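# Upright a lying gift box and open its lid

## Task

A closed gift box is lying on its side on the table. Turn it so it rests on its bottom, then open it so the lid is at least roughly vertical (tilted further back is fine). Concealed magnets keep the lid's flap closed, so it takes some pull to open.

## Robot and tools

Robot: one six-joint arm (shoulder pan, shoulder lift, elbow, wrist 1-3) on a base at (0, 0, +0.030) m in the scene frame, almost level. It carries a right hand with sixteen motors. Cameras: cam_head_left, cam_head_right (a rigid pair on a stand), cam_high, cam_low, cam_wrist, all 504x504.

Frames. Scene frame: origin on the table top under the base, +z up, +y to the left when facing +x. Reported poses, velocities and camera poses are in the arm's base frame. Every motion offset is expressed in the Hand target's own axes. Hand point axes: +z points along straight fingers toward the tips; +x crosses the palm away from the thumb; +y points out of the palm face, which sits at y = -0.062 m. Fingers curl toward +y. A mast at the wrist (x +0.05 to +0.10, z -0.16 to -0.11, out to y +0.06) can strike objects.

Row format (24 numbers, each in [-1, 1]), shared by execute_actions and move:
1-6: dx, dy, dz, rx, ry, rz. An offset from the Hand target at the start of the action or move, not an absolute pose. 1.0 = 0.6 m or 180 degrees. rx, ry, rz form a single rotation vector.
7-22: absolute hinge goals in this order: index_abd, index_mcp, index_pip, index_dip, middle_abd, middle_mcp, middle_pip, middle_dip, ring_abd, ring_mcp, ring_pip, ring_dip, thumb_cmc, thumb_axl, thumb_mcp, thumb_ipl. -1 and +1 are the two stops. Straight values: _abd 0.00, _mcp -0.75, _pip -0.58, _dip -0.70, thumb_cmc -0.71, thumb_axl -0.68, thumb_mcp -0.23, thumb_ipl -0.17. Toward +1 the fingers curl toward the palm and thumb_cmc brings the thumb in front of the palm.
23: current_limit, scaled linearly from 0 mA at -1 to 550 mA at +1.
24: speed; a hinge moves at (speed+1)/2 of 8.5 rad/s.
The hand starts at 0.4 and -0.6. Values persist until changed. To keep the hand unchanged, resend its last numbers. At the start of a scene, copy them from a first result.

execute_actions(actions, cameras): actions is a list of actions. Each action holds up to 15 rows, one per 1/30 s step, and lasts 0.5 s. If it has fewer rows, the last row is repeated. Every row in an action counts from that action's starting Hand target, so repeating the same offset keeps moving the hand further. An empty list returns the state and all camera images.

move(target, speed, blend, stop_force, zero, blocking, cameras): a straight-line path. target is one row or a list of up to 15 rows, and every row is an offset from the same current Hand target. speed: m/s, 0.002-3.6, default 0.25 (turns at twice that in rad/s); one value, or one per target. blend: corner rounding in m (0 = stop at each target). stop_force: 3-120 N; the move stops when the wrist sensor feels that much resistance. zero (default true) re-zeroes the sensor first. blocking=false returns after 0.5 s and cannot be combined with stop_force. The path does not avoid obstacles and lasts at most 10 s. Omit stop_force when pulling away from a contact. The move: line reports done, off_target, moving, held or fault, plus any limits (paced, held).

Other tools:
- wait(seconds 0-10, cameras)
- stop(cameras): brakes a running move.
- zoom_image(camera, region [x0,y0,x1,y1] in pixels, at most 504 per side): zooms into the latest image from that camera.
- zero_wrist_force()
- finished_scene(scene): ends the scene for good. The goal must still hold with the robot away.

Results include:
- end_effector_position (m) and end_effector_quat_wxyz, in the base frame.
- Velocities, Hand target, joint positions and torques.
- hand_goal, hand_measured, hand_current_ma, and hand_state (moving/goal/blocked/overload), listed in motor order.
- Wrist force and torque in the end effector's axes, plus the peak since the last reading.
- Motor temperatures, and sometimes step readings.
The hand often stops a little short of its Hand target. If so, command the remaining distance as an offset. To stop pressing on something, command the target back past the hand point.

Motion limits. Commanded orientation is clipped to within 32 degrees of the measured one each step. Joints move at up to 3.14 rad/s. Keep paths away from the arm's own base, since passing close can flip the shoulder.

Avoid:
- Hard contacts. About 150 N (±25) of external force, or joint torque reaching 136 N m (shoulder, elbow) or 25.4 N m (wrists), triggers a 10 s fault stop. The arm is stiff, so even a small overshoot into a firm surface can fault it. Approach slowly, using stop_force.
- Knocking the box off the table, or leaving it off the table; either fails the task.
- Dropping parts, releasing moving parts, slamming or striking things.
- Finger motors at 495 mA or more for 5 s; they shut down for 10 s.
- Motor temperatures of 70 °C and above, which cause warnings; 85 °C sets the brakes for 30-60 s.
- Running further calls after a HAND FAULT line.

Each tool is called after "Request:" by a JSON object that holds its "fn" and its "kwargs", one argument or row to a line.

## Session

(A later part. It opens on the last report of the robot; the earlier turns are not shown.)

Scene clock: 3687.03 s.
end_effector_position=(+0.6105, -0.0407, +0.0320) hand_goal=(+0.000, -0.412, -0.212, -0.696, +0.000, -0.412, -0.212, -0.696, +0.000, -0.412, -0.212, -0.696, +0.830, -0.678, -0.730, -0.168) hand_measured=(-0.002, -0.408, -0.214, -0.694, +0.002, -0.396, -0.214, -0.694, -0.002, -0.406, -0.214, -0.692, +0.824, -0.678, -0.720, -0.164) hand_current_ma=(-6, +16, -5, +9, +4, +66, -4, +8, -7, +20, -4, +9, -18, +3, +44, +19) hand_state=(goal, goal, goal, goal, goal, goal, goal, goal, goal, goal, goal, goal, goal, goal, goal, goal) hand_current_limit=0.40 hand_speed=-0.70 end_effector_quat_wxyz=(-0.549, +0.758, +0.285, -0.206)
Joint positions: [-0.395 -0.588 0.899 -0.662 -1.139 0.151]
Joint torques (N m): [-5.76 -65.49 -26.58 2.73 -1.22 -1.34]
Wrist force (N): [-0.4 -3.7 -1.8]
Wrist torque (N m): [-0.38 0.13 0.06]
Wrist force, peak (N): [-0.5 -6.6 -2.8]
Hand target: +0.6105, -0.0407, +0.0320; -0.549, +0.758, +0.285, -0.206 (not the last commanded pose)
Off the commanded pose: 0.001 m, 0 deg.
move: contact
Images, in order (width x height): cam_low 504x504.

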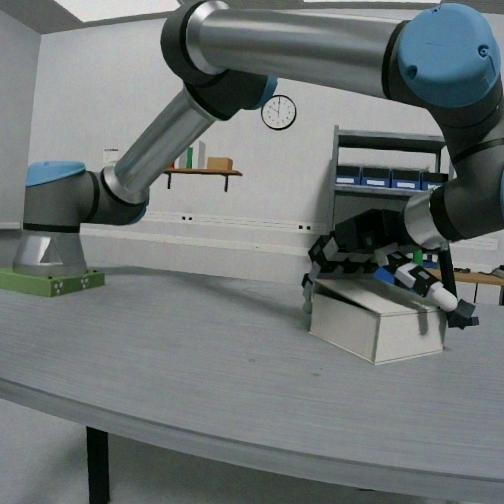

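Request:
{"fn": "execute_actions", "kwargs": {
  "actions": [
    [[0,0,0,0,0,0, 0,-0.425,-0.577,-0.4, 0,-0.425,-0.577,-0.4, 0,-0.425,-0.577,-0.4, 0.83,-0.678,-0.73,-0.168, 0.3,-0.7]],
    [[0,0,0,0,0,0, 0,-0.425,-0.577,0.246, 0,-0.425,-0.577,0.246, 0,-0.425,-0.577,0.246, 0.83,-0.678,-0.73,-0.168, 0.2,-0.6]],
    [[0,0,0,0,0,0, 0,-0.356,-0.577,0.4, 0,-0.356,-0.577,0.4, 0,-0.356,-0.577,0.4, 0.83,-0.678,-0.73,-0.168, 0.1,-0.8]],
    [[0,0,0,0,0,0, 0,-0.3,-0.577,0.45, 0,-0.3,-0.577,0.45, 0,-0.3,-0.577,0.45, 0.83,-0.678,-0.73,-0.168, 0.0,-0.85]]
  ],
  "cameras": ["cam_low"]
}}

Request:
{"fn": "zoom_image", "kwargs": {
  "camera": "cam_low",
  "region": [275, 210, 475, 390]
}}

Scene clock: 3706.07 s.
end_effector_position=(+0.6105, -0.0407, +0.0320) hand_goal=(+0.000, -0.300, -0.578, +0.450, +0.000, -0.300, -0.578, +0.450, +0.000, -0.300, -0.578, +0.450, +0.830, -0.678, -0.730, -0.168) hand_measured=(-0.002, -0.296, -0.572, +0.446, +0.002, -0.296, -0.574, +0.446, -0.002, -0.300, -0.576, +0.446, +0.824, -0.678, -0.720, -0.164) hand_current_ma=(-6, +12, +19, -9, +4, +11, +13, -10, -7, +2, +6, -15, -18, +3, +44, +19) hand_state=(goal, goal, goal, goal, goal, goal, goal, goal, goal, goal, goal, goal, goal, goal, goal, goal) hand_current_limit=0.00 hand_speed=-0.85 end_effector_quat_wxyz=(-0.549, +0.758, +0.285, -0.206)
Joint positions: [-0.395 -0.588 0.899 -0.662 -1.139 0.151]
Joint torques (N m): [2.48 -65.25 -26.17 1.26 -0.94 -1.18]
Wrist force (N): [-0.5 -3.9 -1.6]
Wrist torque (N m): [-0.36 0.13 0.05]
Wrist force, peak (N): [-0.6 -4.1 -1.9]
Hand target: +0.6105, -0.0407, +0.0320; -0.549, +0.758, +0.285, -0.206
Off the commanded pose: 0.000 m, 0 deg.
Step readings (end_effector_position):
0: (+0.6105, -0.0407, +0.0320)
1: (+0.6105, -0.0407, +0.0320)
2: (+0.6105, -0.0407, +0.0320)
4: (+0.6105, -0.0407, +0.0320)
8: (+0.6105, -0.0407, +0.0320)
15: (+0.6105, -0.0407, +0.0320)
16: (+0.6105, -0.0407, +0.0320)
17: (+0.6105, -0.0407, +0.0320)
19: (+0.6105, -0.0407, +0.0320)
23: (+0.6105, -0.0407, +0.0320)
30: (+0.6105, -0.0407, +0.0320)
31: (+0.6105, -0.0407, +0.0320)
32: (+0.6105, -0.0407, +0.0320)
34: (+0.6105, -0.0407, +0.0320)
38: (+0.6105, -0.0407, +0.0320)
45: (+0.6105, -0.0407, +0.0320)
46: (+0.6105, -0.0407, +0.0320)
47: (+0.6105, -0.0407, +0.0320)
49: (+0.6105, -0.0407, +0.0320)
53: (+0.6105, -0.0407, +0.0320)
60: (+0.6105, -0.0407, +0.0320)
Images, in order (width x height): cam_low 504x504.

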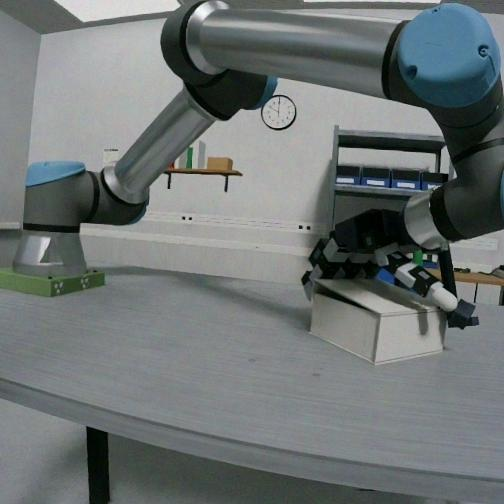

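Scaled by 2.520.

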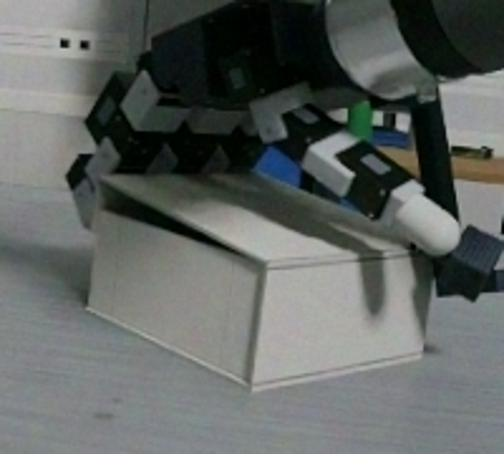

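Request:
{"fn": "execute_actions", "kwargs": {
  "actions": [
    [[0,0,0,0,0,0, 0,-0.34,-0.6,0.75, 0,-0.34,-0.6,0.75, 0,-0.34,-0.6,0.75, 0.83,-0.678,-0.73,-0.168, 0.2,-0.85]],
    [[0,0,0,0,0,0, 0,-0.38,-0.6,0.95, 0,-0.38,-0.6,0.95, 0,-0.38,-0.6,0.95, 0.83,-0.678,-0.73,-0.168, 0.2,-0.85]],
    [[0,0,0,0,0,0, 0,-0.45,-0.6,1.0, 0,-0.45,-0.6,1.0, 0,-0.45,-0.6,1.0, 0.83,-0.678,-0.73,-0.168, 0.25,-0.88]],
    [[0,0,0,0,0,0, 0,-0.52,-0.45,1.0, 0,-0.52,-0.45,1.0, 0,-0.52,-0.45,1.0, 0.83,-0.678,-0.73,-0.168, 0.25,-0.88]],
    [[0,0,0,0,0,0, 0,-0.6,-0.25,1.0, 0,-0.6,-0.25,1.0, 0,-0.6,-0.25,1.0, 0.83,-0.678,-0.73,-0.168, 0.25,-0.88]]
  ],
  "cameras": ["cam_low"]
}}

Request:
{"fn": "zoom_image", "kwargs": {
  "camera": "cam_low",
  "region": [275, 210, 475, 390]
}}

Scene clock: 3725.47 s.
end_effector_position=(+0.6105, -0.0407, +0.0320) hand_goal=(+0.000, -0.600, -0.250, +1.000, +0.000, -0.600, -0.250, +1.000, +0.000, -0.600, -0.250, +1.000, +0.830, -0.678, -0.730, -0.168) hand_measured=(-0.002, -0.594, -0.258, +0.996, +0.000, -0.598, -0.264, +0.996, -0.002, -0.604, -0.270, +0.996, +0.824, -0.678, -0.720, -0.164) hand_current_ma=(-6, +24, -31, -10, +2, +5, -52, -10, -7, -11, -77, -13, -18, +3, +44, +19) hand_state=(goal, goal, goal, goal, goal, goal, goal, goal, goal, goal, blocked, goal, goal, goal, goal, goal) hand_current_limit=0.25 hand_speed=-0.88 end_effector_quat_wxyz=(-0.549, +0.758, +0.285, -0.206)
Joint positions: [-0.395 -0.588 0.899 -0.662 -1.139 0.151]
Joint torques (N m): [3.82 -64.41 -25.42 -0.02 -0.48 -0.93]
Wrist force (N): [-0.9 -4.0 0.0]
Wrist torque (N m): [-0.49 0.10 0.04]
Wrist force, peak (N): [-0.3 -4.3 -2.0]
Hand target: +0.6105, -0.0407, +0.0320; -0.549, +0.758, +0.285, -0.206
Off the commanded pose: 0.000 m, 0 deg.
Step readings (end_effector_position):
0: (+0.6105, -0.0407, +0.0320)
1: (+0.6105, -0.0407, +0.0320)
2: (+0.6105, -0.0407, +0.0320)
4: (+0.6105, -0.0407, +0.0320)
8: (+0.6105, -0.0407, +0.0320)
15: (+0.6105, -0.0407, +0.0320)
16: (+0.6105, -0.0407, +0.0320)
17: (+0.6105, -0.0407, +0.0320)
19: (+0.6105, -0.0407, +0.0320)
23: (+0.6105, -0.0407, +0.0320)
30: (+0.6105, -0.0407, +0.0320)
31: (+0.6105, -0.0407, +0.0320)
32: (+0.6105, -0.0407, +0.0320)
34: (+0.6105, -0.0407, +0.0320)
38: (+0.6105, -0.0407, +0.0320)
45: (+0.6105, -0.0407, +0.0320)
46: (+0.6105, -0.0407, +0.0320)
47: (+0.6105, -0.0407, +0.0320)
49: (+0.6105, -0.0407, +0.0320)
53: (+0.6105, -0.0407, +0.0320)
60: (+0.6105, -0.0407, +0.0320)
61: (+0.6105, -0.0407, +0.0320)
62: (+0.6105, -0.0407, +0.0320)
64: (+0.6105, -0.0407, +0.0320)
68: (+0.6105, -0.0407, +0.0320)
75: (+0.6105, -0.0407, +0.0320)
Images, in order (width x height): cam_low 504x504.

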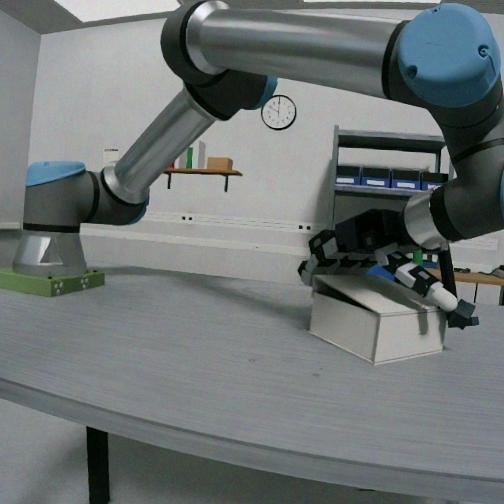

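Scaled by 2.520.

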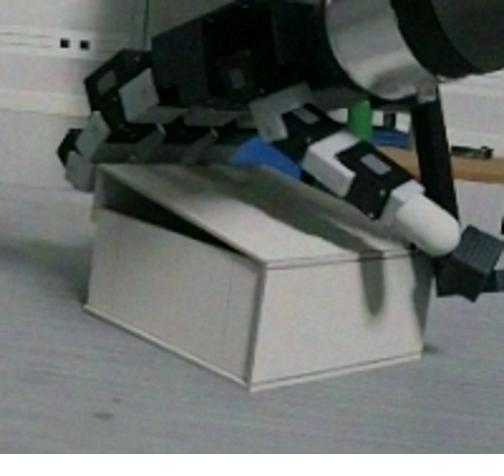

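Request:
{"fn": "move", "kwargs": {
  "target": [0, -0.0190, -0.0062, 0, 0, 0, 0, -0.6,-0.25,1.0, 0,-0.6,-0.25,1.0, 0,-0.6,-0.25,1.0, 0.83,-0.678,-0.73,-0.168, 0.25,-0.88],
  "speed": 0.02
}}

Request:
{"fn": "execute_actions", "kwargs": {
  "actions": [
    [[0,-0.0095,-0.0031,0,0,0, 0,-0.56,-0.42,1.0, 0,-0.56,-0.42,1.0, 0,-0.56,-0.42,1.0, 0.83,-0.678,-0.73,-0.168, 0.25,-0.9]],
    [[0,-0.0095,-0.0041,0,0,0, 0,-0.52,-0.55,1.0, 0,-0.52,-0.55,1.0, 0,-0.52,-0.55,1.0, 0.83,-0.678,-0.73,-0.168, 0.25,-0.9]],
    [[0,-0.0095,-0.0051,0,0,0, 0,-0.48,-0.6,1.0, 0,-0.48,-0.6,1.0, 0,-0.48,-0.6,1.0, 0.83,-0.678,-0.73,-0.168, 0.25,-0.9]]
  ],
  "cameras": ["cam_low"]
}}

Request:
{"fn": "zoom_image", "kwargs": {
  "camera": "cam_low",
  "region": [275, 210, 475, 390]
}}

Scene clock: 3780.93 s.
end_effector_position=(+0.6105, -0.0407, +0.0439) hand_goal=(+0.000, -0.600, -0.250, +1.000, +0.000, -0.600, -0.250, +1.000, +0.000, -0.600, -0.250, +1.000, +0.830, -0.678, -0.730, -0.168) hand_measured=(-0.002, -0.594, -0.252, +0.996, +0.000, -0.594, -0.252, +0.996, -0.002, -0.594, -0.252, +0.996, +0.824, -0.678, -0.720, -0.164) hand_current_ma=(-6, +24, -5, -10, +2, +20, -4, -10, -7, +22, -5, -11, -18, +3, +44, +19) hand_state=(goal, goal, goal, goal, goal, goal, goal, goal, goal, goal, goal, goal, goal, goal, goal, goal) hand_current_limit=0.25 hand_speed=-0.88 end_effector_quat_wxyz=(-0.549, +0.758, +0.285, -0.206)
Joint positions: [-0.395 -0.598 0.888 -0.64 -1.139 0.151]
Joint torques (N m): [4.1 -70.14 -29.88 2.41 0.25 -0.17]
Motor temperatures (°C): [28 36 29 34 29 29]
Wrist force (N): [-0.4 0.1 0.7]
Wrist torque (N m): [0.11 -0.04 0.26]
Wrist force, peak (N): [-0.9 -4.1 -0.1]
Hand target: +0.6105, -0.0407, +0.0440; -0.549, +0.758, +0.285, -0.206
Off the commanded pose: 0.000 m, 0 deg.
move: done

Scene clock: 3782.63 s.
end_effector_position=(+0.6116, -0.0420, +0.0626) hand_goal=(+0.000, -0.480, -0.600, +1.000, +0.000, -0.480, -0.600, +1.000, +0.000, -0.480, -0.600, +1.000, +0.830, -0.678, -0.730, -0.168) hand_measured=(-0.002, -0.476, -0.594, +0.996, +0.000, -0.474, -0.594, +0.996, -0.002, -0.474, -0.594, +0.996, +0.824, -0.678, -0.720, -0.164) hand_current_ma=(-6, +17, +21, -10, +2, +19, +18, -9, -7, +21, +19, -11, -18, +3, +44, +19) hand_state=(goal, goal, goal, goal, goal, goal, goal, goal, goal, goal, goal, goal, goal, goal, goal, goal) hand_current_limit=0.25 hand_speed=-0.90 end_effector_quat_wxyz=(-0.549, +0.758, +0.285, -0.206)
Joint positions: [-0.396 -0.61 0.86 -0.601 -1.14 0.151]
Joint torques (N m): [-8.48 -68.37 -28.44 2.82 -1.36 -1.61]
Wrist force (N): [-0.3 0.3 0.5]
Wrist torque (N m): [0.16 -0.03 0.28]
Wrist force, peak (N): [-0.6 1.6 1.3]
Hand target: +0.6116, -0.0420, +0.0626; -0.549, +0.758, +0.285, -0.206
Off the commanded pose: 0.000 m, 0 deg.
Step readings (end_effector_position):
0: (+0.6105, -0.0407, +0.0439)
1: (+0.6105, -0.0407, +0.0439)
2: (+0.6105, -0.0407, +0.0446)
4: (+0.6105, -0.0407, +0.0467)
8: (+0.6105, -0.0407, +0.0490)
15: (+0.6105, -0.0407, +0.0499)
16: (+0.6105, -0.0407, +0.0499)
17: (+0.6105, -0.0407, +0.0505)
19: (+0.6107, -0.0408, +0.0529)
23: (+0.6108, -0.0410, +0.0551)
30: (+0.6108, -0.0411, +0.0561)
31: (+0.6108, -0.0411, +0.0561)
32: (+0.6109, -0.0412, +0.0569)
34: (+0.6112, -0.0415, +0.0590)
38: (+0.6114, -0.0418, +0.0615)
45: (+0.6116, -0.0420, +0.0624)
Images, in order (width x height): cam_low 504x504.

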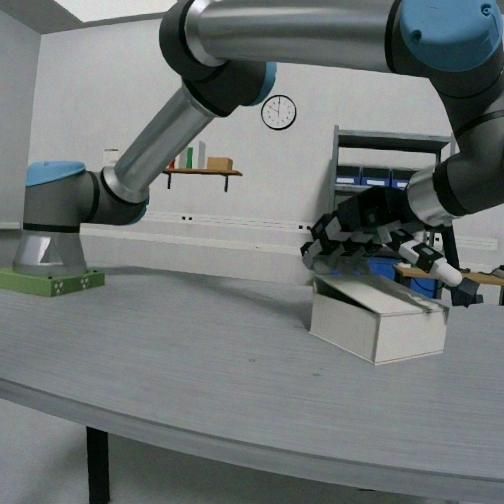

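Scaled by 2.520.

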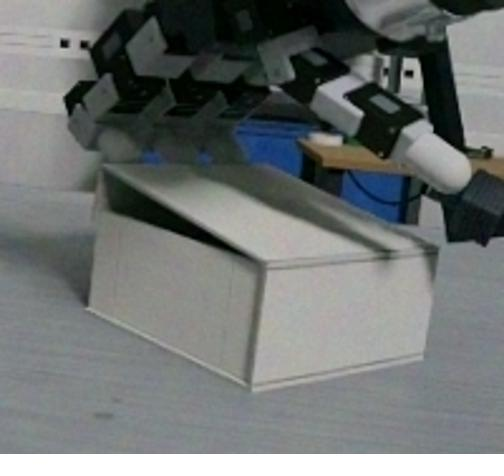

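Request:
{"fn": "move", "kwargs": {
  "target": [0, -0.0476, -0.0155, 0, 0, 0, 0, -0.48,-0.6,1.0, 0,-0.48,-0.6,1.0, 0,-0.48,-0.6,1.0, 0.83,-0.678,-0.73,-0.168, 0.4,-0.6],
  "speed": 0.1
}}

Request:
{"fn": "execute_actions", "kwargs": {
  "actions": [
    [[0,0,0,0,0,0, 0,-0.411,-0.3,-0.2, 0,-0.411,-0.3,-0.2, 0,-0.411,-0.3,-0.2, 0.83,-0.678,-0.73,-0.168, 0.4,-0.4]],
    [[0,0,0,0,0,0, 0,-0.411,-0.212,-0.696, 0,-0.411,-0.212,-0.696, 0,-0.411,-0.212,-0.696, 0.83,-0.678,-0.73,-0.168, 0.4,-0.4]]
  ]
}}

Request:
{"fn": "move", "kwargs": {
  "target": [0, 0.0795, 0.0285, 0, 0, 0, 0, -0.411,-0.212,-0.696, 0,-0.411,-0.212,-0.696, 0,-0.411,-0.212,-0.696, 0.83,-0.678,-0.73,-0.168, 0.4,-0.4],
  "speed": 0.05,
  "stop_force": 4,
  "cameras": ["cam_low"]
}}

Request:
{"fn": "zoom_image", "kwargs": {
  "camera": "cam_low",
  "region": [275, 210, 475, 390]
}}

Scene clock: 3824.33 s.
end_effector_position=(+0.6115, -0.0420, +0.0924) hand_goal=(+0.000, -0.480, -0.600, +1.000, +0.000, -0.480, -0.600, +1.000, +0.000, -0.480, -0.600, +1.000, +0.830, -0.678, -0.730, -0.168) hand_measured=(-0.002, -0.474, -0.594, +0.996, +0.000, -0.474, -0.594, +0.996, -0.002, -0.474, -0.594, +0.996, +0.824, -0.678, -0.720, -0.164) hand_current_ma=(-6, +18, +21, -10, +2, +20, +18, -9, -7, +22, +19, -11, -18, +3, +44, +19) hand_state=(goal, goal, goal, goal, goal, goal, goal, goal, goal, goal, goal, goal, goal, goal, goal, goal) hand_current_limit=0.40 hand_speed=-0.60 end_effector_quat_wxyz=(-0.549, +0.758, +0.285, -0.206)
Joint positions: [-0.396 -0.631 0.822 -0.542 -1.14 0.151]
Joint torques (N m): [-5.18 -67.64 -28.03 2.92 1.79 0.66]
Wrist force (N): [-0.3 0.4 0.7]
Wrist torque (N m): [0.17 -0.03 0.29]
Wrist force, peak (N): [-0.5 0.9 0.8]
Hand target: +0.6115, -0.0419, +0.0926; -0.549, +0.758, +0.285, -0.206
Off the commanded pose: 0.000 m, 0 deg.
move: done

Scene clock: 3825.53 s.
end_effector_position=(+0.6115, -0.0420, +0.0926) hand_goal=(+0.000, -0.412, -0.212, -0.696, +0.000, -0.412, -0.212, -0.696, +0.000, -0.412, -0.212, -0.696, +0.830, -0.678, -0.730, -0.168) hand_measured=(-0.002, -0.408, -0.214, -0.694, +0.000, -0.406, -0.214, -0.694, -0.002, -0.406, -0.214, -0.692, +0.824, -0.678, -0.720, -0.164) hand_current_ma=(-6, +16, -5, +9, +2, +18, -4, +8, -7, +20, -5, +9, -18, +3, +44, +19) hand_state=(goal, goal, goal, goal, goal, goal, goal, goal, goal, goal, goal, goal, goal, goal, goal, goal) hand_current_limit=0.40 hand_speed=-0.40 end_effector_quat_wxyz=(-0.549, +0.758, +0.285, -0.206)
Joint positions: [-0.396 -0.631 0.822 -0.541 -1.14 0.151]
Joint torques (N m): [-0.8 -67.5 -28.38 1.97 1.79 -1.62]
Wrist force (N): [-0.5 0.5 0.6]
Wrist torque (N m): [0.19 -0.01 0.28]
Wrist force, peak (N): [-0.6 0.5 1.1]
Hand target: +0.6115, -0.0419, +0.0926; -0.549, +0.758, +0.285, -0.206
Off the commanded pose: 0.000 m, 0 deg.
Step readings (end_effector_position):
0: (+0.6115, -0.0420, +0.0924)
1: (+0.6115, -0.0420, +0.0925)
2: (+0.6115, -0.0420, +0.0925)
4: (+0.6115, -0.0420, +0.0926)
8: (+0.6115, -0.0420, +0.0926)
15: (+0.6115, -0.0420, +0.0926)
16: (+0.6115, -0.0420, +0.0926)
17: (+0.6115, -0.0420, +0.0926)
19: (+0.6115, -0.0420, +0.0926)
23: (+0.6115, -0.0420, +0.0926)
30: (+0.6115, -0.0420, +0.0926)

Scene clock: 3827.70 s.
end_effector_position=(+0.6106, -0.0409, +0.0420) hand_goal=(+0.000, -0.412, -0.212, -0.696, +0.000, -0.412, -0.212, -0.696, +0.000, -0.412, -0.212, -0.696, +0.830, -0.678, -0.730, -0.168) hand_measured=(-0.002, -0.408, -0.214, -0.694, +0.000, -0.406, -0.214, -0.694, -0.002, -0.406, -0.214, -0.692, +0.824, -0.678, -0.720, -0.164) hand_current_ma=(-6, +16, -5, +9, +2, +18, -4, +8, -7, +20, -4, +9, -18, +3, +44, +19) hand_state=(goal, goal, goal, goal, goal, goal, goal, goal, goal, goal, goal, goal, goal, goal, goal, goal) hand_current_limit=0.40 hand_speed=-0.40 end_effector_quat_wxyz=(-0.549, +0.758, +0.285, -0.206)
Joint positions: [-0.395 -0.596 0.889 -0.643 -1.139 0.151]
Joint torques (N m): [5.1 -49.8 -7.16 -0.96 2.18 1.55]
Wrist force (N): [-0.4 0.2 0.8]
Wrist torque (N m): [0.12 -0.04 0.26]
Wrist force, peak (N): [-0.5 0.5 1.1]
Hand target: +0.6106, -0.0409, +0.0420; -0.549, +0.758, +0.285, -0.206
Off the commanded pose: 0.000 m, 0 deg.
move: done
Images, in order (width x height): cam_low 504x504.

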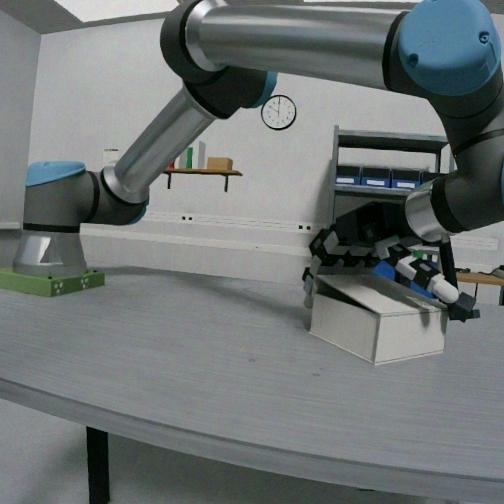

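Scaled by 2.520.

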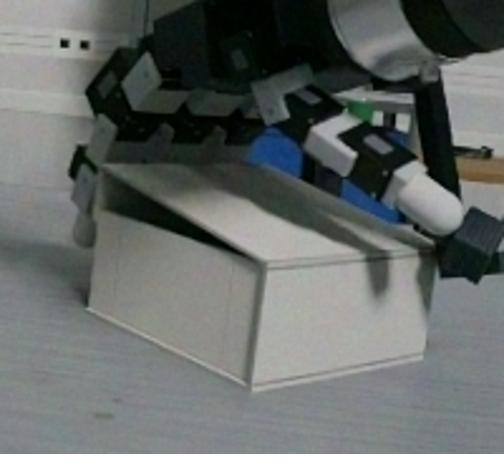

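Request:
{"fn": "execute_actions", "kwargs": {
  "actions": [
    [[0,0,0,0,0,0, 0,-0.425,-0.577,-0.4, 0,-0.425,-0.577,-0.4, 0,-0.425,-0.577,-0.4, 0.83,-0.678,-0.73,-0.168, 0.3,-0.6]],
    [[0,0,0,0,0,0, 0,-0.425,-0.577,0.35, 0,-0.425,-0.577,0.35, 0,-0.425,-0.577,0.35, 0.83,-0.678,-0.73,-0.168, 0.2,-0.6]],
    [[0,0,0,0,0,0, 0,-0.4,-0.6,0.82, 0,-0.4,-0.6,0.82, 0,-0.4,-0.6,0.82, 0.83,-0.678,-0.73,-0.168, 0.1,-0.8]],
    [[0,0,0,0,0,0, 0,-0.4,-0.58,0.95, 0,-0.4,-0.58,0.95, 0,-0.4,-0.58,0.95, 0.83,-0.678,-0.73,-0.168, 0.1,-0.85]],
    [[0,0,0,0,0,0, 0,-0.45,-0.5,1.0, 0,-0.45,-0.5,1.0, 0,-0.45,-0.5,1.0, 0.83,-0.678,-0.73,-0.168, 0.2,-0.88]],
    [[0,0,0,0,0,0, 0,-0.55,-0.3,1.0, 0,-0.55,-0.3,1.0, 0,-0.55,-0.3,1.0, 0.83,-0.678,-0.73,-0.168, 0.2,-0.88]],
    [[0,0,0,0,0,0, 0,-0.6,-0.15,1.0, 0,-0.6,-0.15,1.0, 0,-0.6,-0.15,1.0, 0.83,-0.678,-0.73,-0.168, 0.2,-0.88]]
  ],
  "cameras": ["cam_low"]
}}

Request:
{"fn": "zoom_image", "kwargs": {
  "camera": "cam_low",
  "region": [275, 210, 475, 390]
}}

Scene clock: 3852.67 s.
end_effector_position=(+0.6106, -0.0409, +0.0420) hand_goal=(+0.000, -0.600, -0.150, +1.000, +0.000, -0.600, -0.150, +1.000, +0.000, -0.600, -0.150, +1.000, +0.830, -0.678, -0.730, -0.168) hand_measured=(-0.002, -0.596, -0.160, +0.996, +0.000, -0.598, -0.162, +0.996, -0.002, -0.600, -0.164, +0.996, +0.824, -0.678, -0.720, -0.164) hand_current_ma=(-6, +15, -33, -10, +2, +7, -39, -10, -7, +2, -51, -11, -18, +3, +44, +19) hand_state=(goal, goal, goal, goal, goal, goal, goal, goal, goal, goal, goal, goal, goal, goal, goal, goal) hand_current_limit=0.20 hand_speed=-0.88 end_effector_quat_wxyz=(-0.549, +0.758, +0.285, -0.206)
Joint positions: [-0.395 -0.596 0.889 -0.643 -1.139 0.151]
Joint torques (N m): [3.96 -51.2 -7.84 1.18 1.95 1.54]
Wrist force (N): [-0.6 -0.2 1.3]
Wrist torque (N m): [0.02 -0.02 0.23]
Wrist force, peak (N): [-0.8 -0.1 1.6]
Hand target: +0.6106, -0.0409, +0.0420; -0.549, +0.758, +0.285, -0.206
Off the commanded pose: 0.000 m, 0 deg.
Step readings (end_effector_position):
0: (+0.6106, -0.0409, +0.0420)
1: (+0.6106, -0.0409, +0.0420)
2: (+0.6106, -0.0409, +0.0420)
4: (+0.6106, -0.0409, +0.0420)
8: (+0.6106, -0.0409, +0.0420)
15: (+0.6106, -0.0409, +0.0420)
16: (+0.6106, -0.0409, +0.0420)
17: (+0.6106, -0.0409, +0.0420)
19: (+0.6106, -0.0409, +0.0420)
23: (+0.6106, -0.0409, +0.0420)
30: (+0.6106, -0.0409, +0.0420)
31: (+0.6106, -0.0409, +0.0420)
32: (+0.6106, -0.0409, +0.0420)
34: (+0.6106, -0.0409, +0.0420)
38: (+0.6106, -0.0409, +0.0420)
45: (+0.6106, -0.0409, +0.0420)
46: (+0.6106, -0.0409, +0.0420)
47: (+0.6106, -0.0409, +0.0420)
49: (+0.6106, -0.0409, +0.0420)
53: (+0.6106, -0.0409, +0.0420)
60: (+0.6106, -0.0409, +0.0420)
61: (+0.6106, -0.0409, +0.0420)
62: (+0.6106, -0.0409, +0.0420)
64: (+0.6106, -0.0409, +0.0420)
68: (+0.6106, -0.0409, +0.0420)
75: (+0.6106, -0.0409, +0.0420)
76: (+0.6106, -0.0409, +0.0420)
77: (+0.6106, -0.0409, +0.0420)
79: (+0.6106, -0.0409, +0.0420)
83: (+0.6106, -0.0409, +0.0420)
90: (+0.6106, -0.0409, +0.0420)
91: (+0.6106, -0.0409, +0.0420)
92: (+0.6106, -0.0409, +0.0420)
94: (+0.6106, -0.0409, +0.0420)
98: (+0.6106, -0.0409, +0.0420)
105: (+0.6106, -0.0409, +0.0420)
Images, in order (width x height): cam_low 504x504.

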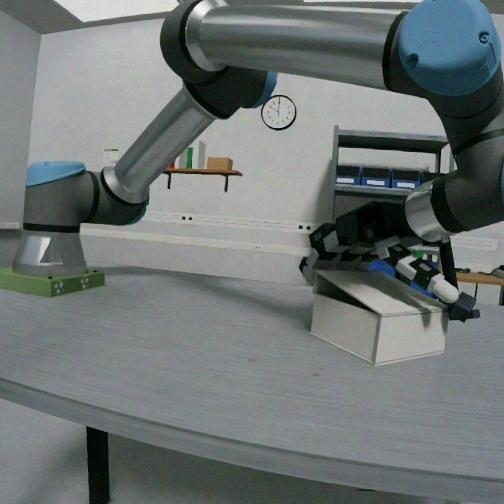

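Scaled by 2.520.

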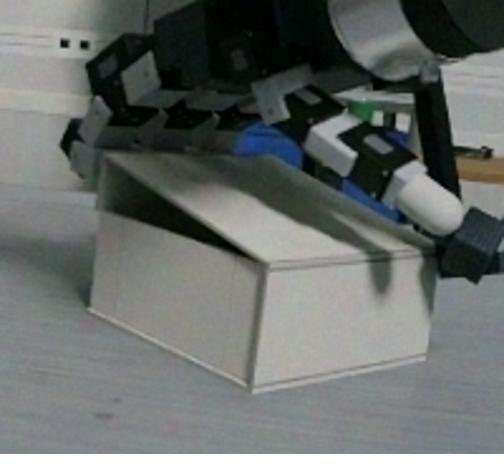

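Request:
{"fn": "move", "kwargs": {
  "target": [0, 0.0062, -0.0190, 0, 0, 0, 0, -0.6,-0.15,1.0, 0,-0.6,-0.15,1.0, 0,-0.6,-0.15,1.0, 0.83,-0.678,-0.73,-0.168, 0.2,-0.88],
  "speed": 0.02,
  "cameras": ["cam_low"]
}}

Request:
{"fn": "zoom_image", "kwargs": {
  "camera": "cam_low",
  "region": [275, 210, 475, 390]
}}

Scene clock: 3863.37 s.
end_effector_position=(+0.6185, -0.0499, +0.0420) hand_goal=(+0.000, -0.600, -0.150, +1.000, +0.000, -0.600, -0.150, +1.000, +0.000, -0.600, -0.150, +1.000, +0.830, -0.678, -0.730, -0.168) hand_measured=(-0.002, -0.596, -0.158, +0.998, +0.000, -0.598, -0.160, +0.998, -0.002, -0.600, -0.162, +0.996, +0.824, -0.678, -0.720, -0.164) hand_current_ma=(-6, +12, -25, -9, +2, +5, -32, -9, -7, +0, -44, -11, -18, +3, +44, +19) hand_state=(goal, goal, goal, goal, goal, goal, goal, goal, goal, goal, goal, goal, goal, goal, goal, goal) hand_current_limit=0.20 hand_speed=-0.88 end_effector_quat_wxyz=(-0.549, +0.758, +0.285, -0.206)
Joint positions: [-0.402 -0.567 0.832 -0.614 -1.146 0.148]
Joint torques (N m): [-8.53 -51.39 -30 2.66 -1.28 -1.69]
Wrist force (N): [-0.3 -0.1 1.2]
Wrist torque (N m): [0.06 -0.04 0.26]
Wrist force, peak (N): [-1.0 -1.5 1.5]
Hand target: +0.6185, -0.0499, +0.0420; -0.549, +0.758, +0.285, -0.206
Off the commanded pose: 0.000 m, 0 deg.
move: done
Images, in order (width x height): cam_low 504x504.

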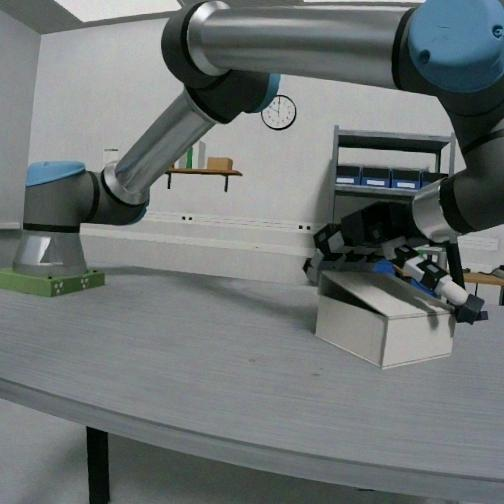

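Scaled by 2.520.

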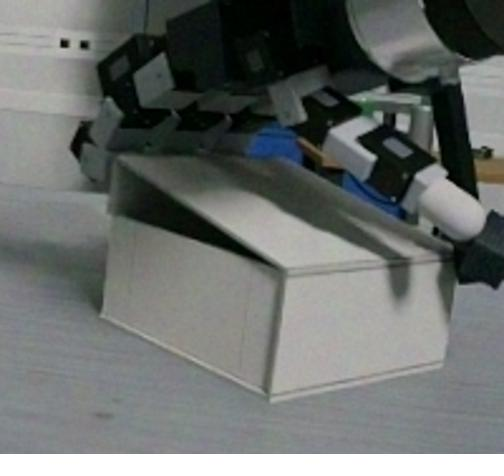

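Request:
{"fn": "move", "kwargs": {
  "target": [0, -0.0127, 0.0309, 0, 0, 0, 0, -0.6,-0.15,1.0, 0,-0.6,-0.15,1.0, 0,-0.6,-0.15,1.0, 0.83,-0.678,-0.73,-0.168, 0.2,-0.8],
  "speed": 0.04
}}

Request:
{"fn": "execute_actions", "kwargs": {
  "actions": [
    [[0,0,0,0,0,0, 0,-0.45,-0.5,1.0, 0,-0.45,-0.5,1.0, 0,-0.45,-0.5,1.0, 0.83,-0.678,-0.73,-0.168, 0.2,-0.7]],
    [[0,0,0,0,0,0, 0,-0.45,-0.5,1.0, 0,-0.45,-0.5,1.0, 0,-0.45,-0.5,1.0, 0.83,-0.678,-0.73,-0.168, 0.2,-0.7]]
  ],
  "cameras": ["cam_low"]
}}

Request:
{"fn": "zoom_image", "kwargs": {
  "camera": "cam_low",
  "region": [275, 210, 475, 390]
}}

Scene clock: 3885.83 s.
end_effector_position=(+0.6054, -0.0349, +0.0434) hand_goal=(+0.000, -0.600, -0.150, +1.000, +0.000, -0.600, -0.150, +1.000, +0.000, -0.600, -0.150, +1.000, +0.830, -0.678, -0.730, -0.168) hand_measured=(-0.002, -0.596, -0.152, +0.998, +0.000, -0.594, -0.152, +0.998, -0.002, -0.596, -0.152, +0.996, +0.824, -0.678, -0.720, -0.164) hand_current_ma=(-6, +17, -6, -9, +2, +19, -5, -9, -7, +13, -9, -11, -18, +3, +44, +19) hand_state=(goal, goal, goal, goal, goal, goal, goal, goal, goal, goal, goal, goal, goal, goal, goal, goal) hand_current_limit=0.20 hand_speed=-0.80 end_effector_quat_wxyz=(-0.549, +0.758, +0.285, -0.206)
Joint positions: [-0.391 -0.616 0.924 -0.658 -1.135 0.153]
Joint torques (N m): [4.96 -67.67 -3.96 -0.6 2.12 1.67]
Wrist force (N): [-0.4 0.4 0.2]
Wrist torque (N m): [0.12 -0.01 0.17]
Wrist force, peak (N): [-0.4 0.1 1.5]
Hand target: +0.6054, -0.0349, +0.0434; -0.549, +0.758, +0.285, -0.206
Off the commanded pose: 0.000 m, 0 deg.
move: done

Scene clock: 3887.03 s.
end_effector_position=(+0.6054, -0.0349, +0.0434) hand_goal=(+0.000, -0.450, -0.500, +1.000, +0.000, -0.450, -0.500, +1.000, +0.000, -0.450, -0.500, +1.000, +0.830, -0.678, -0.730, -0.168) hand_measured=(-0.002, -0.446, -0.494, +0.998, +0.000, -0.444, -0.494, +1.000, -0.002, -0.446, -0.496, +1.000, +0.824, -0.678, -0.720, -0.164) hand_current_ma=(-6, +16, +19, -6, +2, +18, +16, -3, -7, +14, +15, +0, -18, +3, +44, +19) hand_state=(goal, goal, goal, goal, goal, goal, goal, goal, goal, goal, goal, goal, goal, goal, goal, goal) hand_current_limit=0.20 hand_speed=-0.70 end_effector_quat_wxyz=(-0.549, +0.758, +0.285, -0.206)
Joint positions: [-0.391 -0.616 0.924 -0.659 -1.135 0.153]
Joint torques (N m): [2.83 -67.48 -6.54 0.31 2.08 1.5]
Wrist force (N): [-0.3 0.2 0.2]
Wrist torque (N m): [0.11 -0.02 0.16]
Wrist force, peak (N): [-0.8 -2.1 1.7]
Hand target: +0.6054, -0.0349, +0.0434; -0.549, +0.758, +0.285, -0.206
Off the commanded pose: 0.000 m, 0 deg.
Step readings (end_effector_position):
0: (+0.6054, -0.0349, +0.0434)
1: (+0.6054, -0.0349, +0.0434)
2: (+0.6054, -0.0349, +0.0434)
4: (+0.6054, -0.0349, +0.0435)
8: (+0.6054, -0.0349, +0.0435)
15: (+0.6054, -0.0349, +0.0434)
16: (+0.6054, -0.0349, +0.0434)
17: (+0.6054, -0.0349, +0.0434)
19: (+0.6054, -0.0349, +0.0434)
23: (+0.6054, -0.0349, +0.0434)
30: (+0.6054, -0.0349, +0.0434)
Images, in order (width x height): cam_low 504x504.

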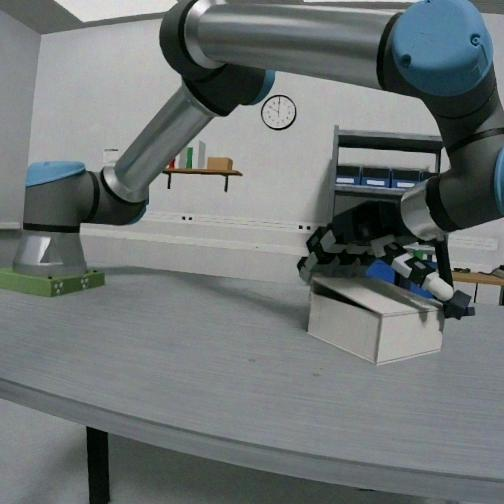

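Scaled by 2.520.

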